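# Press the gauge pin on the magnet-marked post

## Task

The checking fixture has four posts, and one of them has a yellow magnet on it. Push that post's gauge pin fully in and keep it bottomed for at least one second. After that the spring may push it back out. Do not disturb the other three pins, and do not move the magnet.

## Robot and tools

Robot: two UR20-style arms, left_arm and right_arm. Each has a Robotiq 2F-85 two-finger gripper and a wrist camera: cam_left_wrist and cam_right_wrist, both 896x504 pixels. The gripper's fingers point along its +z axis and open and close along its y axis. end_effector_position is the point between the pads when they are closed. Closed fingertips reach about 19 mm past it; fully open ones reach about 6 mm past it. A camera block sticks out about 10 cm toward the gripper's +x and turns with the gripper.

Frames: the scene frame has its origin at table-top height, midway between the arms. +z is up, +x points out over the table, and left_arm is on the +y side; image left and right do not follow these names. The calibrated bases are left_arm at (+0.060, +0.928, 0) m and right_arm at (-0.064, -0.817, 0) m, both turned only slightly about z. Each arm's reported hand pose, velocities and targets are in that arm's own base frame. Motion offsets are along the current Hand target's own axes. Printed positions can be off by a few centimetres.

execute_actions(actions, cameras): actions is a list of actions. Each action is a list of 1 to 15 rows, and each row lasts one 1/30 s step. If an action has fewer than 15 rows, its last row repeats until 15 steps have run, so one action takes 0.5 s. A row is always 18 numbers in [-1, 1], covering both arms even if one stays still. The first nine are left_arm dx, dy, dz, rx, ry, rz, then left gripper position, force_limit, speed. The next nine are the same for right_arm. dx to rz are an offset, not a pose. They are measured from that arm's Hand target at the start of the action, along that target's axes. 1.0 means 0.6 m of travel or 180 degrees of turn. rx, ry, rz form a single rotation vector. Every row is counted from the same start, not from the previous row, and sending the same offset again moves the arm further. All six pose zeros re-command the current Hand target. An empty actions list just returns the state and images. cameras lists image sources: omit it, use null or ["all"] for all, or [] for none.

move(target, speed, blend, stop_force, zero, blocking, cameras): target is one 18-number row laid out as above, or a list of up to 15 such rows. Every row is an offset from the Hand targets at the start of the move, not from the previous row. The gripper follows a straight line to each target. speed is in m/s, from 0.002 to 4.2 with default 0.25; give one value, or one per target. blend is a corner-rounding radius in m. stop_force is in N, from 6 to 120 and shared by both arms: an arm's path ends when the push against its motion exceeds it. Use it together with a slow speed for guarded approaches. Do not use stop_force to pull away from a contact. zero (default true) re-zeroes the force sensors before the move. blocking=false returns after about 0.5 s and cannot be combined with stop_force. The move does not avoid obstacles. The result ends with a move: line, such as done, off_target, moving, held or fault, plus any limits (paced or held).

wait(seconds 0 to 10) lets time pass while each arm holds its last command. stop() brakes a running move. zoom_image(camera, region [x0, y0, x1, y1]) gives a closer view of part of the latest image from cam_left_wrist or cam_right_wrist, with the region at most 504x504 pixels. zero_wrist_force(arm) tares that arm's wrist sensor. read_manual gives licence texts only. finished_scene(scene) ends the scene, cannot be undone, and takes the scene number 1 to 3.

Gripper numbers: position +1 is fully open (85 mm). The pads meet near -0.8, and -1 closes until something blocks the fingers. force_limit and speed, both in [-1, 1], set grip strength and closing rate. Closing speed is about 20 mm/s at -1, 85 at 0 and 150 at +1. A gripper only reacts to a position change of 0.01 or more. To leave a gripper alone, resend the last three numbers you gave it, because 0 is a real command. object_status: 0 moving, 1 blocked while opening, 2 blocked while closing (holding), 3 reached its target or fully shut. position_measured is in counts: 3 is fully open, 230 means the pads have met.

Result lines: Hand target is the last commanded pose, which the next offsets count from. The gripper often stops short of it, and the next command asks for it again. Also reported: end_effector_position and quaternion, velocities, joint positions and torques, and Wrist force and torque along the end effector's axes, with the peak since the last shown reading. Further lines cover Tool commands, motor temperatures and, after action calls, end_effector_position at some steps.

Motion limits: commanded orientation is clipped to within 32 degrees of the measured one at each step. Joint speeds are capped, and motion trails commands by about 0.2 s.

Avoid these. A net outside force of about 150 N (plus or minus 25), or a joint torque at its load limit, stops that arm for 10 s. Each arm is stiff, so aiming even slightly past a firm surface can fault it: approach slowly with stop_force and press in small steps. To end a push, command the target back past the gripper. Keep the arms apart; a hard hit or press between them can end the scene. Keep paths away from an arm's own base. Motors get hot when holding or straining; braking starts at 85 °C. Do not push anything off the table, and do not knock the magnet or the other pins.

Each tool is called after ">>>" as name(argument=value, ...), one argument or row to a line, values as JSON.

## Session

>>> execute_actions(
  actions=[],
)

Scene clock: 0.00 s.
left_arm: end_effector_position=(+0.6452, +0.5338, +0.3687) position_measured=3 object_status=3 end_effector_quat_wxyz=(+0.054, +0.895, -0.431, +0.101) | right_arm: end_effector_position=(+1.0094, -0.4085, +0.1239) position_measured=3 object_status=3 end_effector_quat_wxyz=(+0.497, -0.362, -0.574, -0.541)
Joint positions: left_arm=[0.541 -1.507 2.094 -2.179 -1.799 -1.706] | right_arm=[2.693 -2.576 -1.22 -2.623 2.507 -0.374]
Joint velocities: within noise
Joint torques (N m): no reading
Motor temperatures (°C): left_arm=[24 36 26 39 35 34] | right_arm=[29 36 36 38 34 39]
Wrist force (N): no reading
Wrist torque (N m): no reading
Wrist force, peak (N): no reading
Hand target: left_arm +0.6452, +0.5338, +0.3687; +0.054, +0.895, -0.431, +0.101 | right_arm +1.0094, -0.4085, +0.1239; +0.497, -0.362, -0.574, -0.541
Tool commands: left_gripper/position=+1.0 left_gripper/force_limit=+1.0 left_gripper/speed=+1.0 right_gripper/position=+1.0 right_gripper/force_limit=+1.0 right_gripper/speed=+1.0

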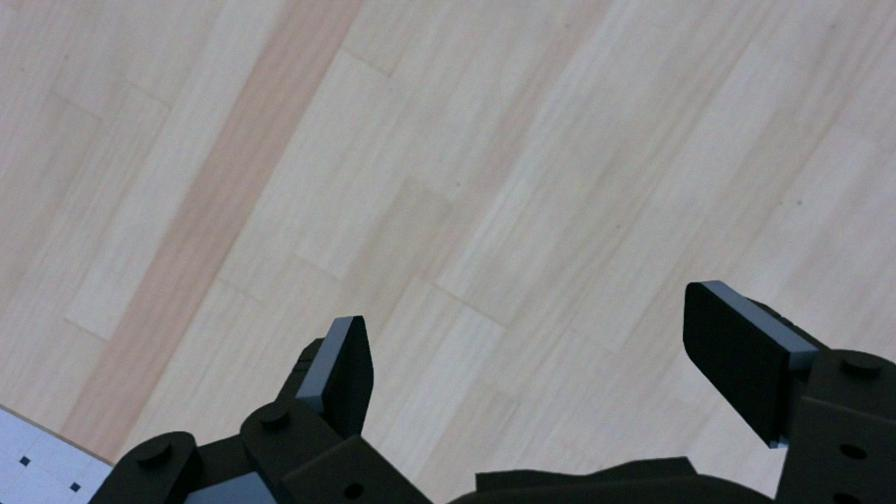

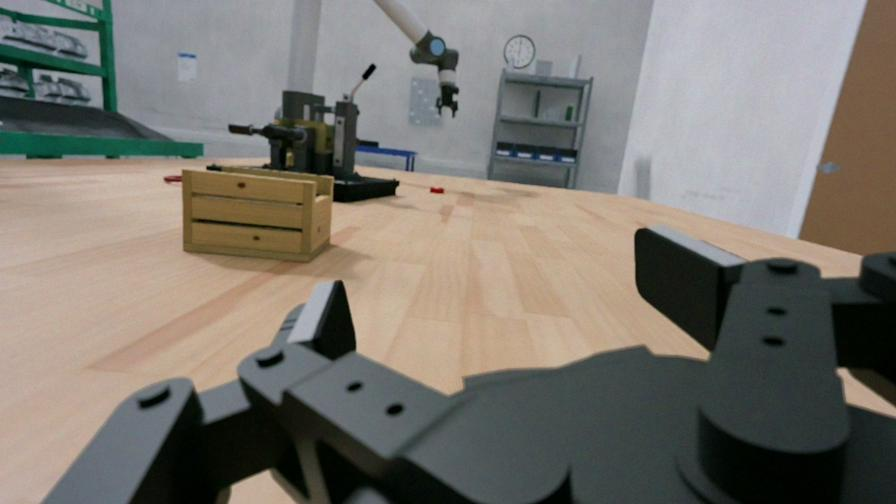

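>>> zoom_image(
  camera="cam_right_wrist",
  region=[150, 50, 500, 270],
)

>>> zoom_image(
  camera="cam_left_wrist",
  region=[0, 380, 200, 504],
)

Scaled by 1.440 from the camera's 896x504 image, which has a finer 1280x720 frame.

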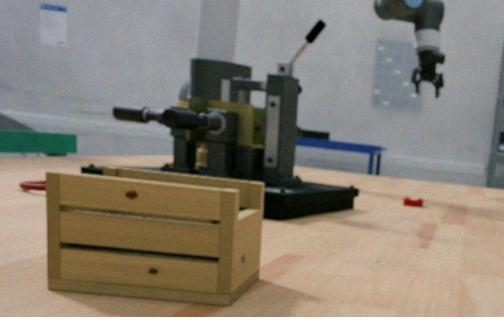

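Scaled by 2.520 from the camera's 896x504 image, which has a finer 1280x720 frame.

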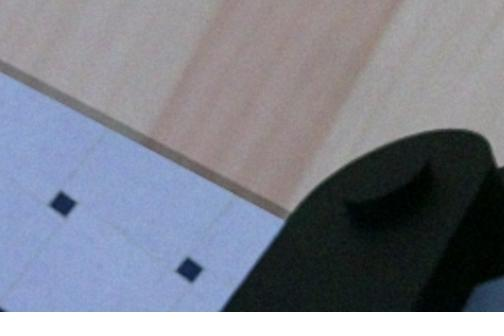

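>>> move(
  target=[0.785,0.977,-0.031,-0.120,0.223,0.182,1,1,1,0,0,0,0,0,0,1,1,1],
)

Scene clock: 5.50 s.
left_arm: end_effector_position=(+0.4709, -0.1862, +0.4991) position_measured=3 object_status=3 end_effector_quat_wxyz=(+0.327, +0.628, -0.626, +0.327) | right_arm: end_effector_position=(+1.0094, -0.4085, +0.1239) position_measured=3 object_status=3 end_effector_quat_wxyz=(+0.497, -0.362, -0.574, -0.541)
Joint positions: left_arm=[-0.244 -1.962 2.533 -2.477 -2.49 -1.986] | right_arm=[2.693 -2.576 -1.22 -2.623 2.507 -0.374]
Joint torques (N m): left_arm=[-17.36 27.22 -73.24 -13.69 1.96 -4.87] | right_arm=[-0.74 252.24 72.87 -1.77 1.96 0.66]
Wrist force (N): left_arm=[0.4 -0.1 0.0] | right_arm=[-0.1 0.1 0.2]
Wrist torque (N m): left_arm=[0.08 0.25 -0.06] | right_arm=[0.01 0.01 0.00]
Wrist force, peak (N): left_arm=[-1.4 -2.8 0.2] | right_arm=[0.1 0.5 0.5]
Hand target: left_arm +0.4709, -0.1862, +0.4991; +0.327, +0.628, -0.626, +0.327 | right_arm +1.0094, -0.4085, +0.1239; +0.497, -0.362, -0.574, -0.541
Off the commanded pose: left_arm 0.000 m, 0 deg | right_arm 0.000 m, 0 deg.
move: done
camera_calibration:
cam_left_wrist: T_world_to_cam=[[-0.991974, 0.074361, -0.102264, 0.548841], [0.120672, 0.798282, -0.590071, 0.409564], [0.0377569, -0.597675, -0.800849, 0.396734], [0, 0, 0, 1]] pos_world=[0.480033, -0.130642, 0.615522]

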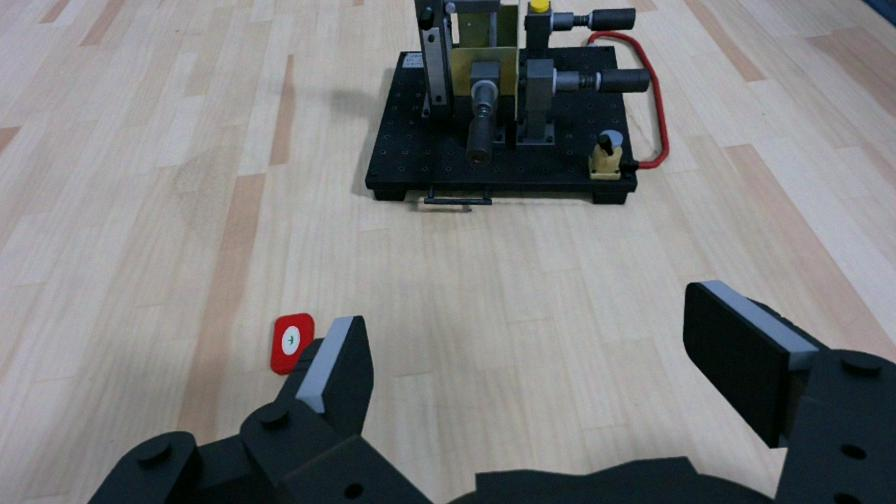

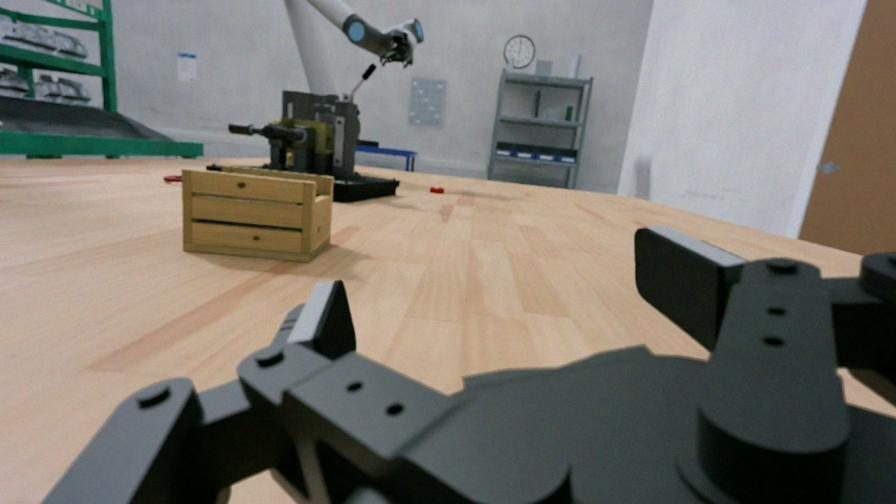

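>>> zoom_image(
  camera="cam_left_wrist",
  region=[350, 0, 690, 210],
)

Scaled by 1.482 from the camera's 896x504 image, which has a finer 1280x720 frame.

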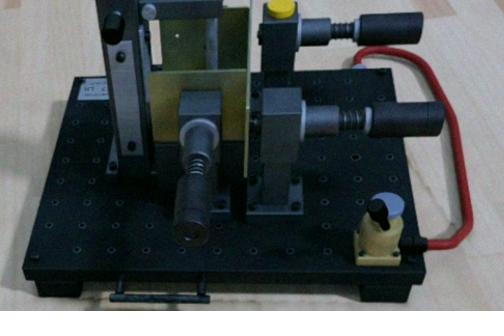

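>>> move(
  target=[
    [0.327,0.083,0.409,0,0,0,1,1,1,0,0,0,0,0,0,1,1,1],
    [0.469,0.783,0.817,0.41,0,-0.285,1,1,1,0,0,0,0,0,0,1,1,1],
  ],
  blend=[0.08,0],
  cameras=["cam_left_wrist"],
)

Scene clock: 12.13 s.
left_arm: end_effector_position=(+0.0026, -0.7504, +0.4495) position_measured=3 object_status=3 end_effector_quat_wxyz=(-0.001, +0.886, +0.000, +0.463) | right_arm: end_effector_position=(+1.0094, -0.4085, +0.1239) position_measured=3 object_status=3 end_effector_quat_wxyz=(+0.497, -0.362, -0.574, -0.541)
Joint positions: left_arm=[-2.174 -1.555 2.064 -1.395 -0.83 -5.59] | right_arm=[2.693 -2.576 -1.22 -2.623 2.507 -0.374]
Joint torques (N m): left_arm=[20.72 -54.95 -119.4 -1.03 -2.98 -3.52] | right_arm=[-3.24 250.82 73.99 -0.54 2.92 2.01]
Wrist force (N): left_arm=[0.7 -0.5 0.2] | right_arm=[0.2 0.2 0.1]
Wrist torque (N m): left_arm=[0.07 0.22 -0.04] | right_arm=[0.04 -0.04 0.00]
Wrist force, peak (N): left_arm=[-1.1 -0.7 -1.8] | right_arm=[0.3 0.7 0.4]
Hand target: left_arm +0.0025, -0.7504, +0.4495; -0.001, +0.886, +0.000, +0.463 | right_arm +1.0094, -0.4085, +0.1239; +0.497, -0.362, -0.574, -0.541
Off the commanded pose: left_arm 0.000 m, 0 deg | right_arm 0.000 m, 0 deg.
move: done
camera_calibration:
cam_left_wrist: T_world_to_cam=[[-0.0765585, -0.991439, -0.105773, -0.67932], [-0.797251, 0.124578, -0.590654, 0.384316], [0.598774, 0.0391081, -0.799963, 0.513476], [0, 0, 0, 1]] pos_world=[-0.053068, -0.741463, 0.565906]
Images, in order (width x height): cam_left_wrist 896x504.

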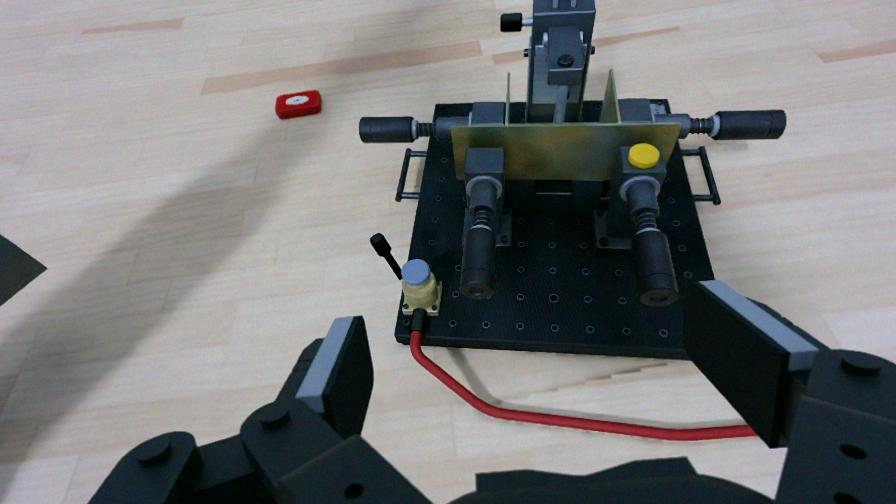

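>>> zoom_image(
  camera="cam_left_wrist",
  region=[420, 60, 740, 320],
)

Scaled by 1.575 from the camera's 896x504 image, which has a finer 1280x720 frame.

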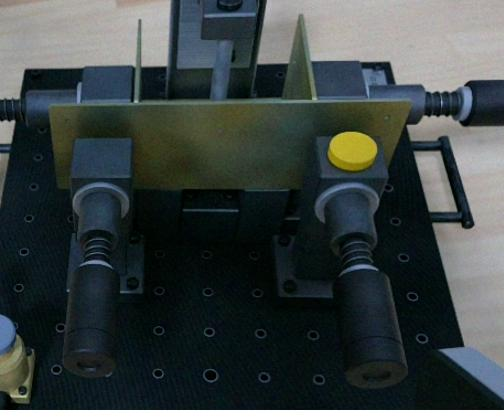

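>>> move(
  target=[-0.3165,0.221,0.316,-0.059,0.1926,0.0184,-0.8,0,0,0,0,0,0,0,0,1,1,1],
  cameras=["cam_left_wrist"],
)

>>> zoom_image(
  camera="cam_left_wrist",
  region=[220, 0, 672, 504],
)

Scene clock: 16.93 s.
left_arm: end_effector_position=(+0.0496, -0.8824, +0.1850) position_measured=229 object_status=3 end_effector_quat_wxyz=(+0.067, +0.705, -0.068, +0.703) | right_arm: end_effector_position=(+1.0094, -0.4085, +0.1239) position_measured=3 object_status=3 end_effector_quat_wxyz=(+0.497, -0.362, -0.574, -0.541)
Joint positions: left_arm=[-2.136 -1.009 2.029 -1.026 -0.374 -6.276] | right_arm=[2.693 -2.576 -1.22 -2.623 2.507 -0.374]
Joint torques (N m): left_arm=[16.26 -139.78 -71.75 5.71 -0.7 -3.5] | right_arm=[-0.2 253.57 73.93 -0.83 3.3 3.2]
Wrist force (N): left_arm=[1.5 -0.3 1.2] | right_arm=[0.0 0.5 0.3]
Wrist torque (N m): left_arm=[0.25 0.18 0.00] | right_arm=[0.09 0.00 0.00]
Wrist force, peak (N): left_arm=[3.9 -1.4 -1.9] | right_arm=[0.5 0.5 0.3]
Hand target: left_arm +0.0496, -0.8824, +0.1850; +0.067, +0.705, -0.068, +0.703 | right_arm +1.0094, -0.4085, +0.1239; +0.497, -0.362, -0.574, -0.541
Off the commanded pose: left_arm 0.000 m, 0 deg | right_arm 0.000 m, 0 deg.
move: done
camera_calibration:
cam_left_wrist: T_world_to_cam=[[-0.192131, -0.972642, -0.130585, -0.807697], [-0.288723, 0.183198, -0.939722, 0.373045], [0.937936, -0.142847, -0.316022, 0.0119823], [0, 0, 0, 1]] pos_world=[-0.0587158, -0.85223, 0.248872]
Images, in order (width x height): cam_left_wrist 896x504.

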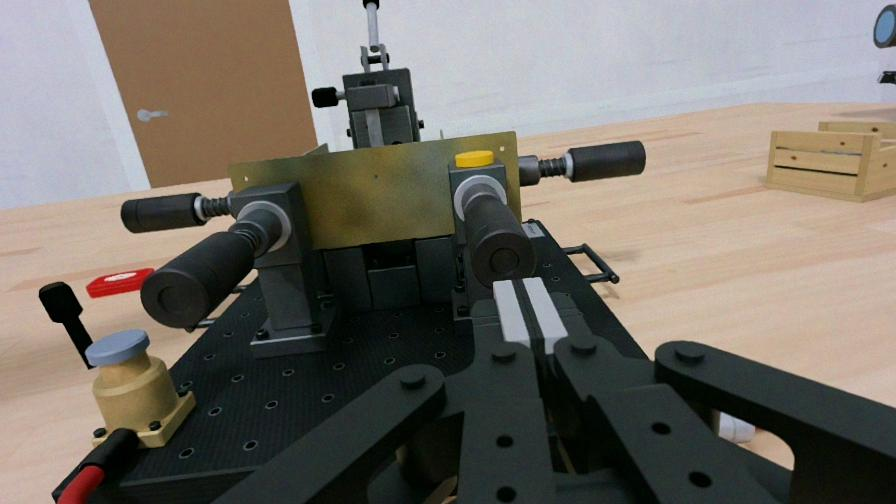

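Scaled by 1.000.

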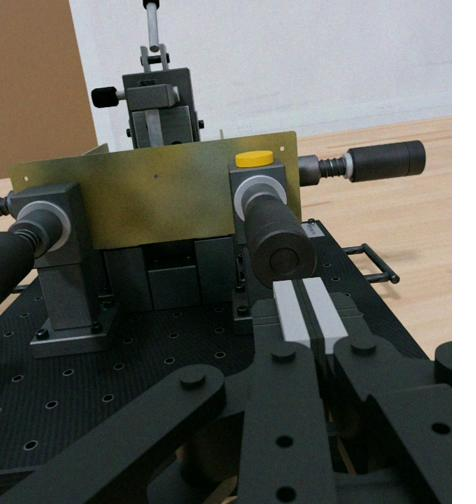

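>>> move(
  target=[-0.02,0.0083,0.0917,0,0,0,-0.8,0,0,0,0,0,0,0,0,1,1,1],
  cameras=["cam_left_wrist"],
  speed=0.15,
)

>>> zoom_image(
  camera="cam_left_wrist",
  region=[370, 120, 670, 360],
)

Scene clock: 18.63 s.
left_arm: end_effector_position=(+0.1025, -0.8975, +0.1729) position_measured=229 object_status=3 end_effector_quat_wxyz=(+0.067, +0.705, -0.068, +0.703) | right_arm: end_effector_position=(+1.0094, -0.4085, +0.1239) position_measured=3 object_status=3 end_effector_quat_wxyz=(+0.497, -0.362, -0.574, -0.541)
Joint positions: left_arm=[-2.072 -0.996 2.033 -1.043 -0.311 -6.275] | right_arm=[2.693 -2.576 -1.22 -2.623 2.507 -0.374]
Joint torques (N m): left_arm=[20.99 -145.3 -49.41 -2.41 7.1 2.05] | right_arm=[-4.16 250.01 73.48 -0.46 3.66 3.74]
Wrist force (N): left_arm=[1.6 -0.6 1.1] | right_arm=[0.0 0.3 0.0]
Wrist torque (N m): left_arm=[0.14 0.19 0.03] | right_arm=[0.06 -0.01 0.00]
Wrist force, peak (N): left_arm=[1.4 -0.4 2.8] | right_arm=[0.2 0.5 0.7]
Hand target: left_arm +0.1027, -0.8977, +0.1729; +0.067, +0.705, -0.068, +0.703 | right_arm +1.0094, -0.4085, +0.1239; +0.497, -0.362, -0.574, -0.541
Off the commanded pose: left_arm 0.000 m, 0 deg | right_arm 0.000 m, 0 deg.
move: done
camera_calibration:
cam_left_wrist: T_world_to_cam=[[-0.192006, -0.972658, -0.130656, -0.813887], [-0.288531, 0.183196, -0.939781, 0.379681], [0.938021, -0.142745, -0.315817, -0.0437155], [0, 0, 0, 1]] pos_world=[-0.00571525, -0.86743, 0.236672]
Images, in order (width x height): cam_left_wrist 896x504.

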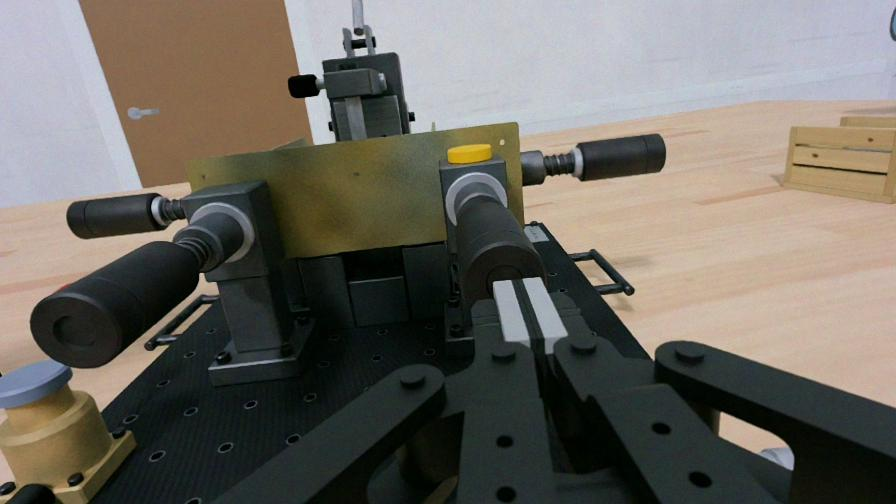

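Scaled by 1.680 from the camera's 896x504 image, which has a finer 1280x720 frame.

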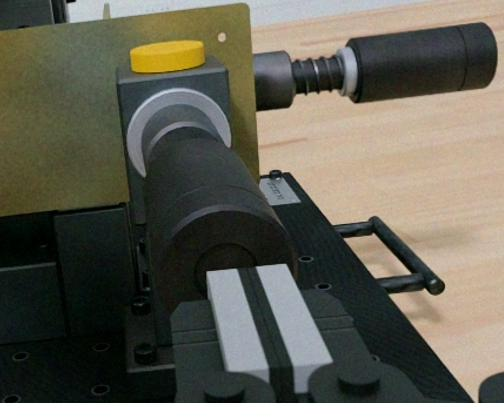

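>>> move(
  target=[0.0095,-0.005,0.008,0,0,0,-0.8,0,0,0,0,0,0,0,0,1,1,1],
  cameras=["cam_left_wrist"],
  speed=0.1,
)

>>> zoom_image(
  camera="cam_left_wrist",
  region=[370, 120, 670, 360],
)

Scene clock: 20.23 s.
left_arm: end_effector_position=(+0.1078, -0.8957, +0.1785) position_measured=229 object_status=3 end_effector_quat_wxyz=(+0.067, +0.705, -0.068, +0.703) | right_arm: end_effector_position=(+1.0094, -0.4085, +0.1239) position_measured=3 object_status=3 end_effector_quat_wxyz=(+0.497, -0.362, -0.574, -0.541)
Joint positions: left_arm=[-2.068 -1.005 2.037 -1.039 -0.306 -6.275] | right_arm=[2.693 -2.576 -1.22 -2.623 2.507 -0.374]
Joint torques (N m): left_arm=[20.32 -190.03 -27.11 5.55 6.09 2.76] | right_arm=[-5.45 252.54 74.23 -0.82 3.98 3.78]
Wrist force (N): left_arm=[1.7 -0.4 1.0] | right_arm=[0.1 0.5 0.3]
Wrist torque (N m): left_arm=[0.16 0.18 0.03] | right_arm=[0.09 -0.01 0.00]
Wrist force, peak (N): left_arm=[2.1 -0.5 1.1] | right_arm=[0.4 0.6 0.3]
Hand target: left_arm +0.1079, -0.8956, +0.1786; +0.067, +0.705, -0.068, +0.703 | right_arm +1.0094, -0.4085, +0.1239; +0.497, -0.362, -0.574, -0.541
Off the commanded pose: left_arm 0.000 m, 0 deg | right_arm 0.000 m, 0 deg.
move: done
camera_calibration:
cam_left_wrist: T_world_to_cam=[[-0.191983, -0.972677, -0.130543, -0.810335], [-0.288641, 0.183097, -0.939767, 0.386035], [0.937992, -0.142739, -0.315906, -0.0466204], [0, 0, 0, 1]] pos_world=[-0.000415218, -0.86553, 0.242272]
Images, in order (width x height): cam_left_wrist 896x504.

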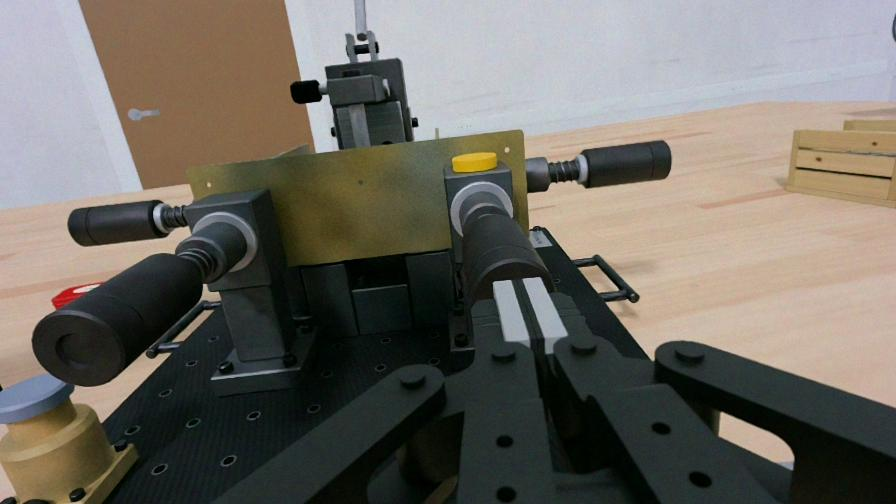

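Scaled by 1.680 from the camera's 896x504 image, which has a finer 1280x720 frame.

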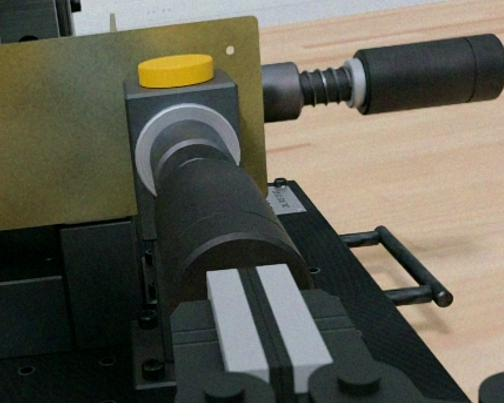

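>>> move(
  target=[0.004,-0.002,0.08,0,0,0,-0.8,0,0,0,0,0,0,0,0,1,1,1],
  cameras=["cam_left_wrist"],
  speed=0.02,
  stop_force=50,
)

>>> zoom_image(
  camera="cam_left_wrist",
  region=[370, 120, 670, 360],
)

Scene clock: 23.90 s.
left_arm: end_effector_position=(+0.1553, -0.9036, +0.1809) position_measured=229 object_status=3 end_effector_quat_wxyz=(+0.067, +0.705, -0.068, +0.703) | right_arm: end_effector_position=(+1.0094, -0.4085, +0.1239) position_measured=3 object_status=3 end_effector_quat_wxyz=(+0.497, -0.362, -0.574, -0.541)
Joint positions: left_arm=[-2.013 -1.01 2.042 -1.04 -0.252 -6.274] | right_arm=[2.693 -2.576 -1.22 -2.623 2.507 -0.374]
Joint torques (N m): left_arm=[24.42 -191.94 -29.67 0.47 5.55 2.71] | right_arm=[-5.83 254.13 73.7 -0.99 3.32 4.15]
Wrist force (N): left_arm=[-0.6 0.5 -9.0] | right_arm=[-0.3 0.1 0.6]
Wrist torque (N m): left_arm=[0.29 0.11 0.00] | right_arm=[0.01 0.05 0.00]
Wrist force, peak (N): left_arm=[-0.9 -0.2 -9.2] | right_arm=[0.1 0.4 0.8]
Hand target: left_arm +0.1553, -0.9036, +0.1809; +0.067, +0.705, -0.068, +0.703 | right_arm +1.0094, -0.4085, +0.1239; +0.497, -0.362, -0.574, -0.541
Off the commanded pose: left_arm 0.000 m, 0 deg | right_arm 0.000 m, 0 deg.
move: done
camera_calibration:
cam_left_wrist: T_world_to_cam=[[-0.191983, -0.972677, -0.130543, -0.808605], [-0.288641, 0.183097, -0.939767, 0.403419], [0.937992, -0.142739, -0.315906, -0.0914507], [0, 0, 0, 1]] pos_world=[0.0469848, -0.87343, 0.244672]
Images, in order (width x height): cam_left_wrist 896x504.

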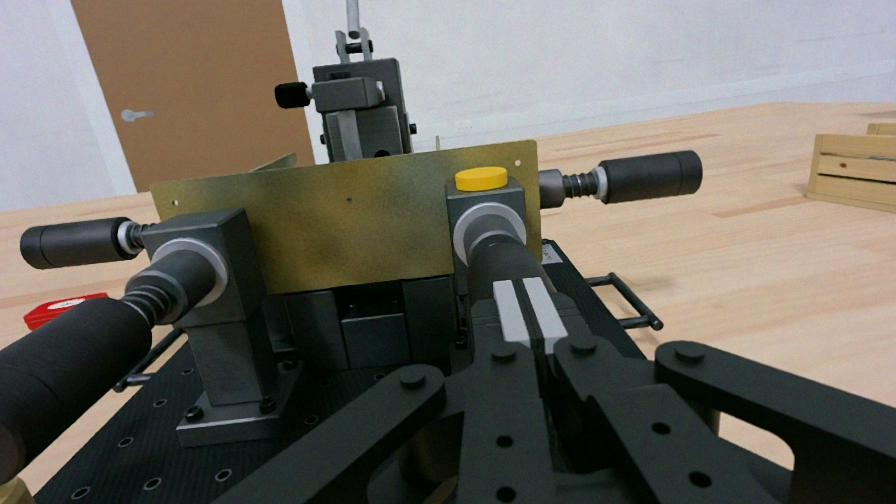

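Scaled by 1.680 from the camera's 896x504 image, which has a finer 1280x720 frame.

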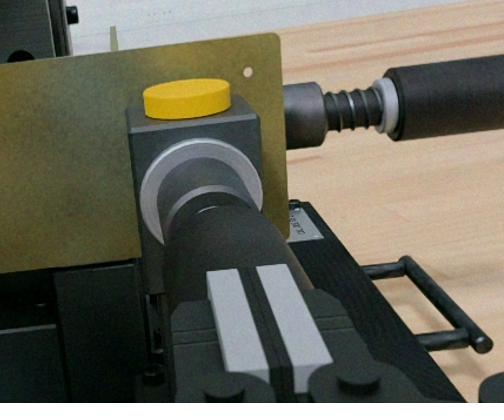

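>>> move(
  target=[0,0,0.06,0,0,0,-0.8,0,0,0,0,0,0,0,0,1,1,1],
  cameras=["cam_left_wrist"],
  speed=0.02,
  stop_force=40,
)

>>> zoom_image(
  camera="cam_left_wrist",
  region=[370, 120, 670, 360],
)

Scene clock: 25.13 s.
left_arm: end_effector_position=(+0.1647, -0.9047, +0.1809) position_measured=229 object_status=3 end_effector_quat_wxyz=(+0.066, +0.705, -0.067, +0.703) | right_arm: end_effector_position=(+1.0094, -0.4085, +0.1239) position_measured=3 object_status=3 end_effector_quat_wxyz=(+0.497, -0.362, -0.574, -0.541)
Joint positions: left_arm=[-2.002 -1.01 2.042 -1.04 -0.243 -6.273] | right_arm=[2.693 -2.576 -1.22 -2.623 2.507 -0.374]
Joint torques (N m): left_arm=[6.75 -165.37 -49.94 1.06 1.67 -0.97] | right_arm=[-1.51 252.05 74.93 -0.73 4.34 3.09]
Wrist force (N): left_arm=[1.8 -0.1 -10.9] | right_arm=[0.2 0.0 0.3]
Wrist torque (N m): left_arm=[0.31 0.08 0.01] | right_arm=[0.00 -0.03 0.00]
Wrist force, peak (N): left_arm=[15.0 -23.6 -144.0] | right_arm=[0.1 0.4 0.5]
Hand target: left_arm +0.1647, -0.9047, +0.1809; +0.066, +0.705, -0.067, +0.703 (not the last commanded pose) | right_arm +1.0094, -0.4085, +0.1239; +0.497, -0.362, -0.574, -0.541
Tool commands: left_gripper/position=-0.796078 left_gripper/force_limit=+0.003922 left_gripper/speed=+0.003922 right_gripper/position=+1.0 right_gripper/force_limit=+1.0 right_gripper/speed=+1.0
Off the commanded pose: left_arm 0.027 m, 0 deg | right_arm 0.000 m, 0 deg.
FORCE FAULT: contact force on the left arm reached its limit, and that arm stopped. The contact can be on any part of that arm, not only on its tool. That arm's remaining commands of this call were not run. That arm is still stopped at the end of this call. That arm stays stopped for about 10 more seconds. Until then a move that you send moves the other arm only, and its call returns only when the move has ended. Once the stop has ended, the next robot result says so. If the stop ends while you think or write, that arm runs what you send next, counted from a new Hand target: where the arm stands when the stop ends. While its stop runs, that arm takes no new command, but its gripper still runs the gripper command that each later call begins with. Until it ends, the stop uses up actions while you think or wait. An arm that is not stopped still takes commands.
move: fault (left_arm)
camera_calibration:
cam_left_wrist: T_world_to_cam=[[-0.190031, -0.973057, -0.130572, -0.808504], [-0.289029, 0.182548, -0.939754, 0.405912], [0.93827, -0.140843, -0.315931, -0.0988117], [0, 0, 0, 1]] pos_world=[0.0563921, -0.874736, 0.244672]
Images, in order (width x height): cam_left_wrist 896x504.

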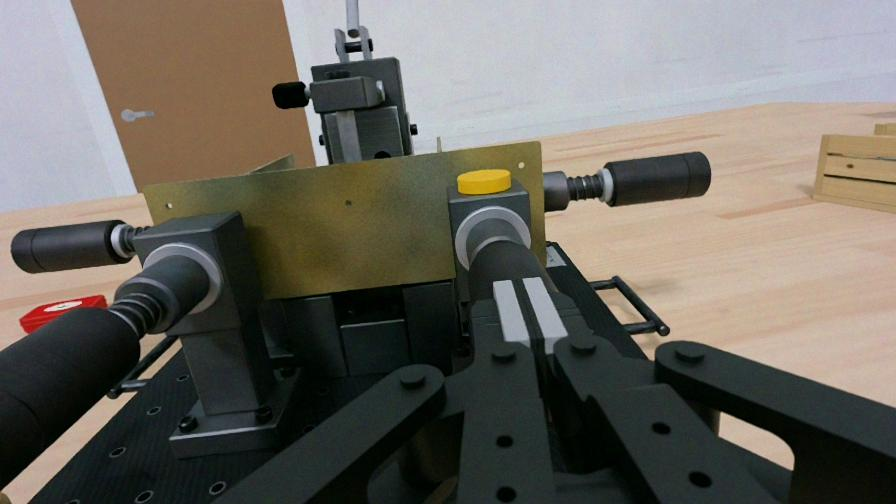

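Scaled by 1.680 from the camera's 896x504 image, which has a finer 1280x720 frame.

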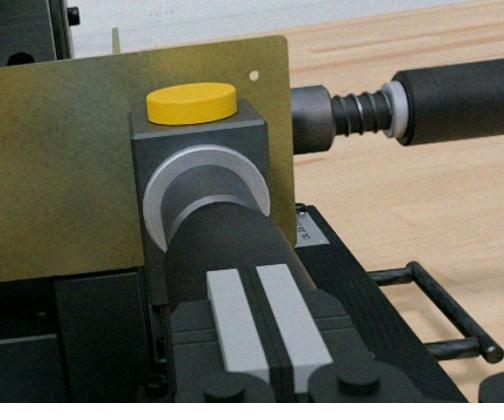

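>>> wait(
  seconds=10,
  cameras=[],
)

>>> wait(
  seconds=1,
  cameras=["cam_left_wrist"],
)

>>> zoom_image(
  camera="cam_left_wrist",
  region=[370, 120, 670, 360],
)

Scene clock: 35.53 s.
left_arm: end_effector_position=(+0.1647, -0.9047, +0.1809) position_measured=229 object_status=3 end_effector_quat_wxyz=(+0.066, +0.705, -0.067, +0.703) | right_arm: end_effector_position=(+1.0094, -0.4085, +0.1239) position_measured=3 object_status=3 end_effector_quat_wxyz=(+0.497, -0.362, -0.574, -0.541)
Joint positions: left_arm=[-2.002 -1.01 2.042 -1.04 -0.243 -6.273] | right_arm=[2.693 -2.576 -1.22 -2.623 2.507 -0.374]
Joint torques (N m): left_arm=[9.78 -171.43 -49.26 1.34 1.69 -1.83] | right_arm=[-8.14 255.53 79.11 -0.8 3.89 3.96]
Wrist force (N): left_arm=[0.7 1.2 -10.9] | right_arm=[0.0 0.4 0.0]
Wrist torque (N m): left_arm=[0.57 0.26 0.00] | right_arm=[0.07 0.00 0.00]
Wrist force, peak (N): left_arm=[0.9 1.5 -11.4] | right_arm=[0.3 0.4 0.6]
Hand target: left_arm +0.1647, -0.9047, +0.1809; +0.066, +0.705, -0.067, +0.703 (not the last commanded pose) | right_arm +1.0094, -0.4085, +0.1239; +0.497, -0.362, -0.574, -0.541
Tool commands: left_gripper/position=-0.796078 left_gripper/force_limit=+0.003922 left_gripper/speed=+0.003922 right_gripper/position=+1.0 right_gripper/force_limit=+1.0 right_gripper/speed=+1.0
Off the commanded pose: left_arm 0.027 m, 0 deg | right_arm 0.000 m, 0 deg.
FORCE FAULT, CONTINUED: the left arm's stop, for the force fault that an earlier result reported, is over. The rest of the stop counts as 20 of the actions that you can send in this scene. During its stop the left arm's controller moved it back a little. That arm's target is now where it stood when the stop ended, not its last command. That arm accepts commands again.
wait: 10.00 s; at rest from the start
No camera images: "cameras" was empty.

Scene clock: 36.53 s.
left_arm: end_effector_position=(+0.1647, -0.9047, +0.1809) position_measured=229 object_status=3 end_effector_quat_wxyz=(+0.066, +0.705, -0.067, +0.703) | right_arm: end_effector_position=(+1.0094, -0.4085, +0.1239) position_measured=3 object_status=3 end_effector_quat_wxyz=(+0.497, -0.362, -0.574, -0.541)
Joint positions: left_arm=[-2.002 -1.01 2.042 -1.04 -0.243 -6.273] | right_arm=[2.693 -2.576 -1.22 -2.623 2.507 -0.374]
Joint torques (N m): left_arm=[-1.32 -166.05 -51.36 1.41 0.05 -0.51] | right_arm=[-4.55 258.97 77.42 -0.16 3.77 3.67]
Wrist force (N): left_arm=[1.1 1.4 -11.0] | right_arm=[0.0 0.2 0.2]
Wrist torque (N m): left_arm=[0.59 0.19 0.01] | right_arm=[0.04 0.00 0.00]
Wrist force, peak (N): left_arm=[1.1 1.4 -11.2] | right_arm=[0.0 0.6 0.1]
Hand target: left_arm +0.1647, -0.9047, +0.1809; +0.066, +0.705, -0.067, +0.703 (not the last commanded pose) | right_arm +1.0094, -0.4085, +0.1239; +0.497, -0.362, -0.574, -0.541
Tool commands: left_gripper/position=-0.796078 left_gripper/force_limit=+0.003922 left_gripper/speed=+0.003922 right_gripper/position=+1.0 right_gripper/force_limit=+1.0 right_gripper/speed=+1.0
Off the commanded pose: left_arm 0.027 m, 0 deg | right_arm 0.000 m, 0 deg.
wait: 1.00 s; at rest by 0.17 s
camera_calibration:
cam_left_wrist: T_world_to_cam=[[-0.190031, -0.973057, -0.130572, -0.808504], [-0.289029, 0.182548, -0.939754, 0.405912], [0.93827, -0.140843, -0.315931, -0.0988117], [0, 0, 0, 1]] pos_world=[0.0563921, -0.874736, 0.244672]
Images, in order (width x height): cam_left_wrist 896x504.

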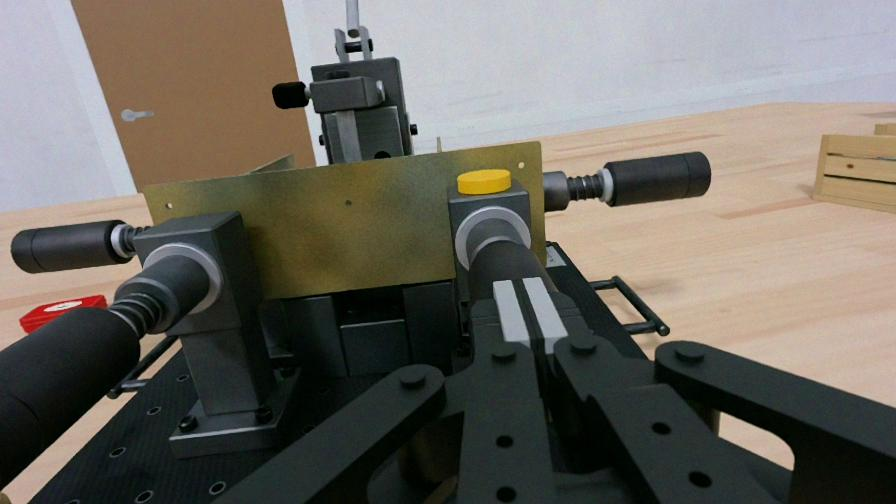

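Scaled by 1.680 from the camera's 896x504 image, which has a finer 1280x720 frame.

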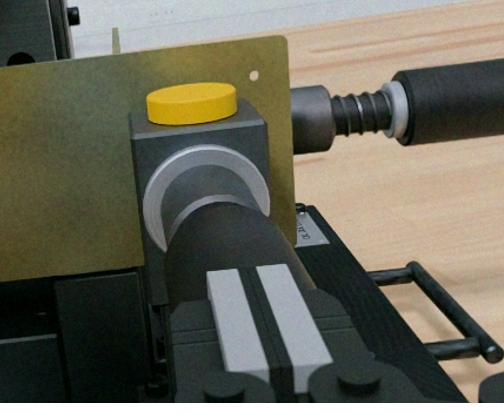

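>>> move(
  target=[0,0,0.01,0,0,0,-0.8,0,0,0,0,0,0,0,0,1,1,1],
  cameras=[],
  speed=0.004,
  stop_force=25,
)

>>> wait(
  seconds=1.5,
  cameras=["cam_left_wrist"],
)

>>> zoom_image(
  camera="cam_left_wrist",
  region=[370, 120, 670, 360],
)

Scene clock: 38.03 s.
left_arm: end_effector_position=(+0.1661, -0.9050, +0.1809) position_measured=229 object_status=3 end_effector_quat_wxyz=(+0.066, +0.705, -0.067, +0.703) | right_arm: end_effector_position=(+1.0094, -0.4085, +0.1239) position_measured=3 object_status=3 end_effector_quat_wxyz=(+0.497, -0.362, -0.574, -0.541)
Joint positions: left_arm=[-2 -1.01 2.042 -1.04 -0.241 -6.273] | right_arm=[2.693 -2.576 -1.22 -2.623 2.507 -0.374]
Joint torques (N m): left_arm=[17.35 -168.46 -45.82 0.83 -0.76 -1.02] | right_arm=[-6.21 258.38 75.79 -0.67 3 3.88]
Wrist force (N): left_arm=[5.1 -8.0 -46.0] | right_arm=[-0.2 0.2 0.3]
Wrist torque (N m): left_arm=[0.97 0.07 0.08] | right_arm=[0.03 0.03 0.00]
Wrist force, peak (N): left_arm=[6.4 -8.5 -56.2] | right_arm=[0.1 0.6 0.3]
Hand target: left_arm +0.1661, -0.9049, +0.1809; +0.066, +0.705, -0.067, +0.703 (not the last commanded pose) | right_arm +1.0094, -0.4085, +0.1239; +0.497, -0.362, -0.574, -0.541
Off the commanded pose: left_arm 0.005 m, 0 deg | right_arm 0.000 m, 0 deg.
move: contact (left_arm)
No camera images: "cameras" was empty.

Scene clock: 39.53 s.
left_arm: end_effector_position=(+0.1661, -0.9049, +0.1809) position_measured=229 object_status=3 end_effector_quat_wxyz=(+0.066, +0.705, -0.067, +0.703) | right_arm: end_effector_position=(+1.0094, -0.4085, +0.1239) position_measured=3 object_status=3 end_effector_quat_wxyz=(+0.497, -0.362, -0.574, -0.541)
Joint positions: left_arm=[-2 -1.01 2.042 -1.04 -0.241 -6.273] | right_arm=[2.693 -2.576 -1.22 -2.623 2.507 -0.374]
Joint torques (N m): left_arm=[11.56 -170.28 -44.64 4.02 -1.35 -3.57] | right_arm=[-1.57 254.01 76.92 -0.56 2.86 3.82]
Wrist force (N): left_arm=[4.3 -6.8 -42.2] | right_arm=[0.1 0.4 0.4]
Wrist torque (N m): left_arm=[0.86 0.10 0.07] | right_arm=[0.06 -0.02 -0.01]
Wrist force, peak (N): left_arm=[4.7 -8.4 -45.8] | right_arm=[0.3 0.4 0.4]
Hand target: left_arm +0.1661, -0.9049, +0.1809; +0.066, +0.705, -0.067, +0.703 (not the last commanded pose) | right_arm +1.0094, -0.4085, +0.1239; +0.497, -0.362, -0.574, -0.541
Tool commands: left_gripper/position=-0.8 left_gripper/force_limit=+0.0 left_gripper/speed=+0.0 right_gripper/position=+1.0 right_gripper/force_limit=+1.0 right_gripper/speed=+1.0
Off the commanded pose: left_arm 0.005 m, 0 deg | right_arm 0.000 m, 0 deg.
wait: 1.50 s; at rest by 0.17 s
camera_calibration:
cam_left_wrist: T_world_to_cam=[[-0.190027, -0.973059, -0.130561, -0.808534], [-0.289031, 0.182537, -0.939756, 0.406363], [0.93827, -0.140843, -0.315931, -0.100167], [0, 0, 0, 1]] pos_world=[0.0577921, -0.875036, 0.244672]
Images, in order (width x height): cam_left_wrist 896x504.

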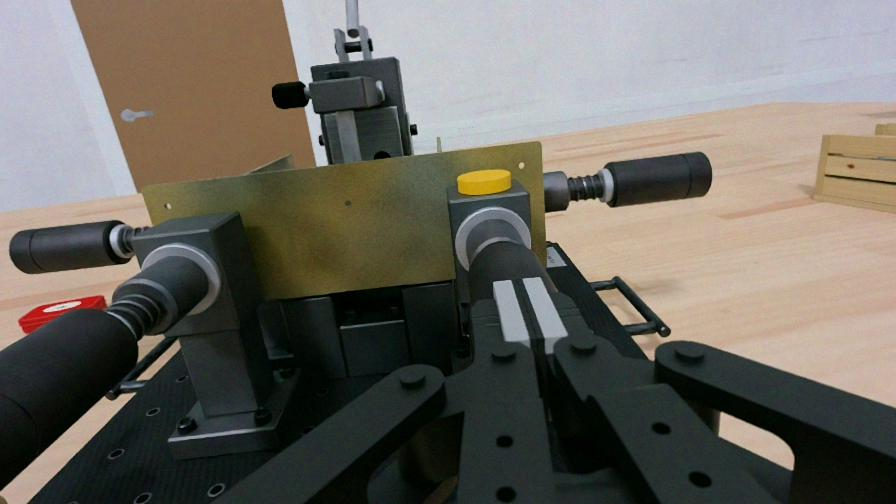

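Scaled by 1.680 from the camera's 896x504 image, which has a finer 1280x720 frame.

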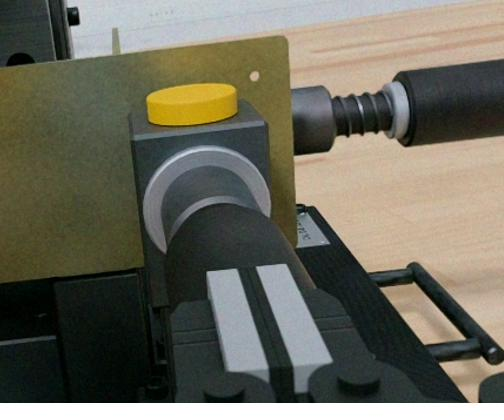

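>>> finished_scene(
  scene=1,
)

The scene is finished: the task was done.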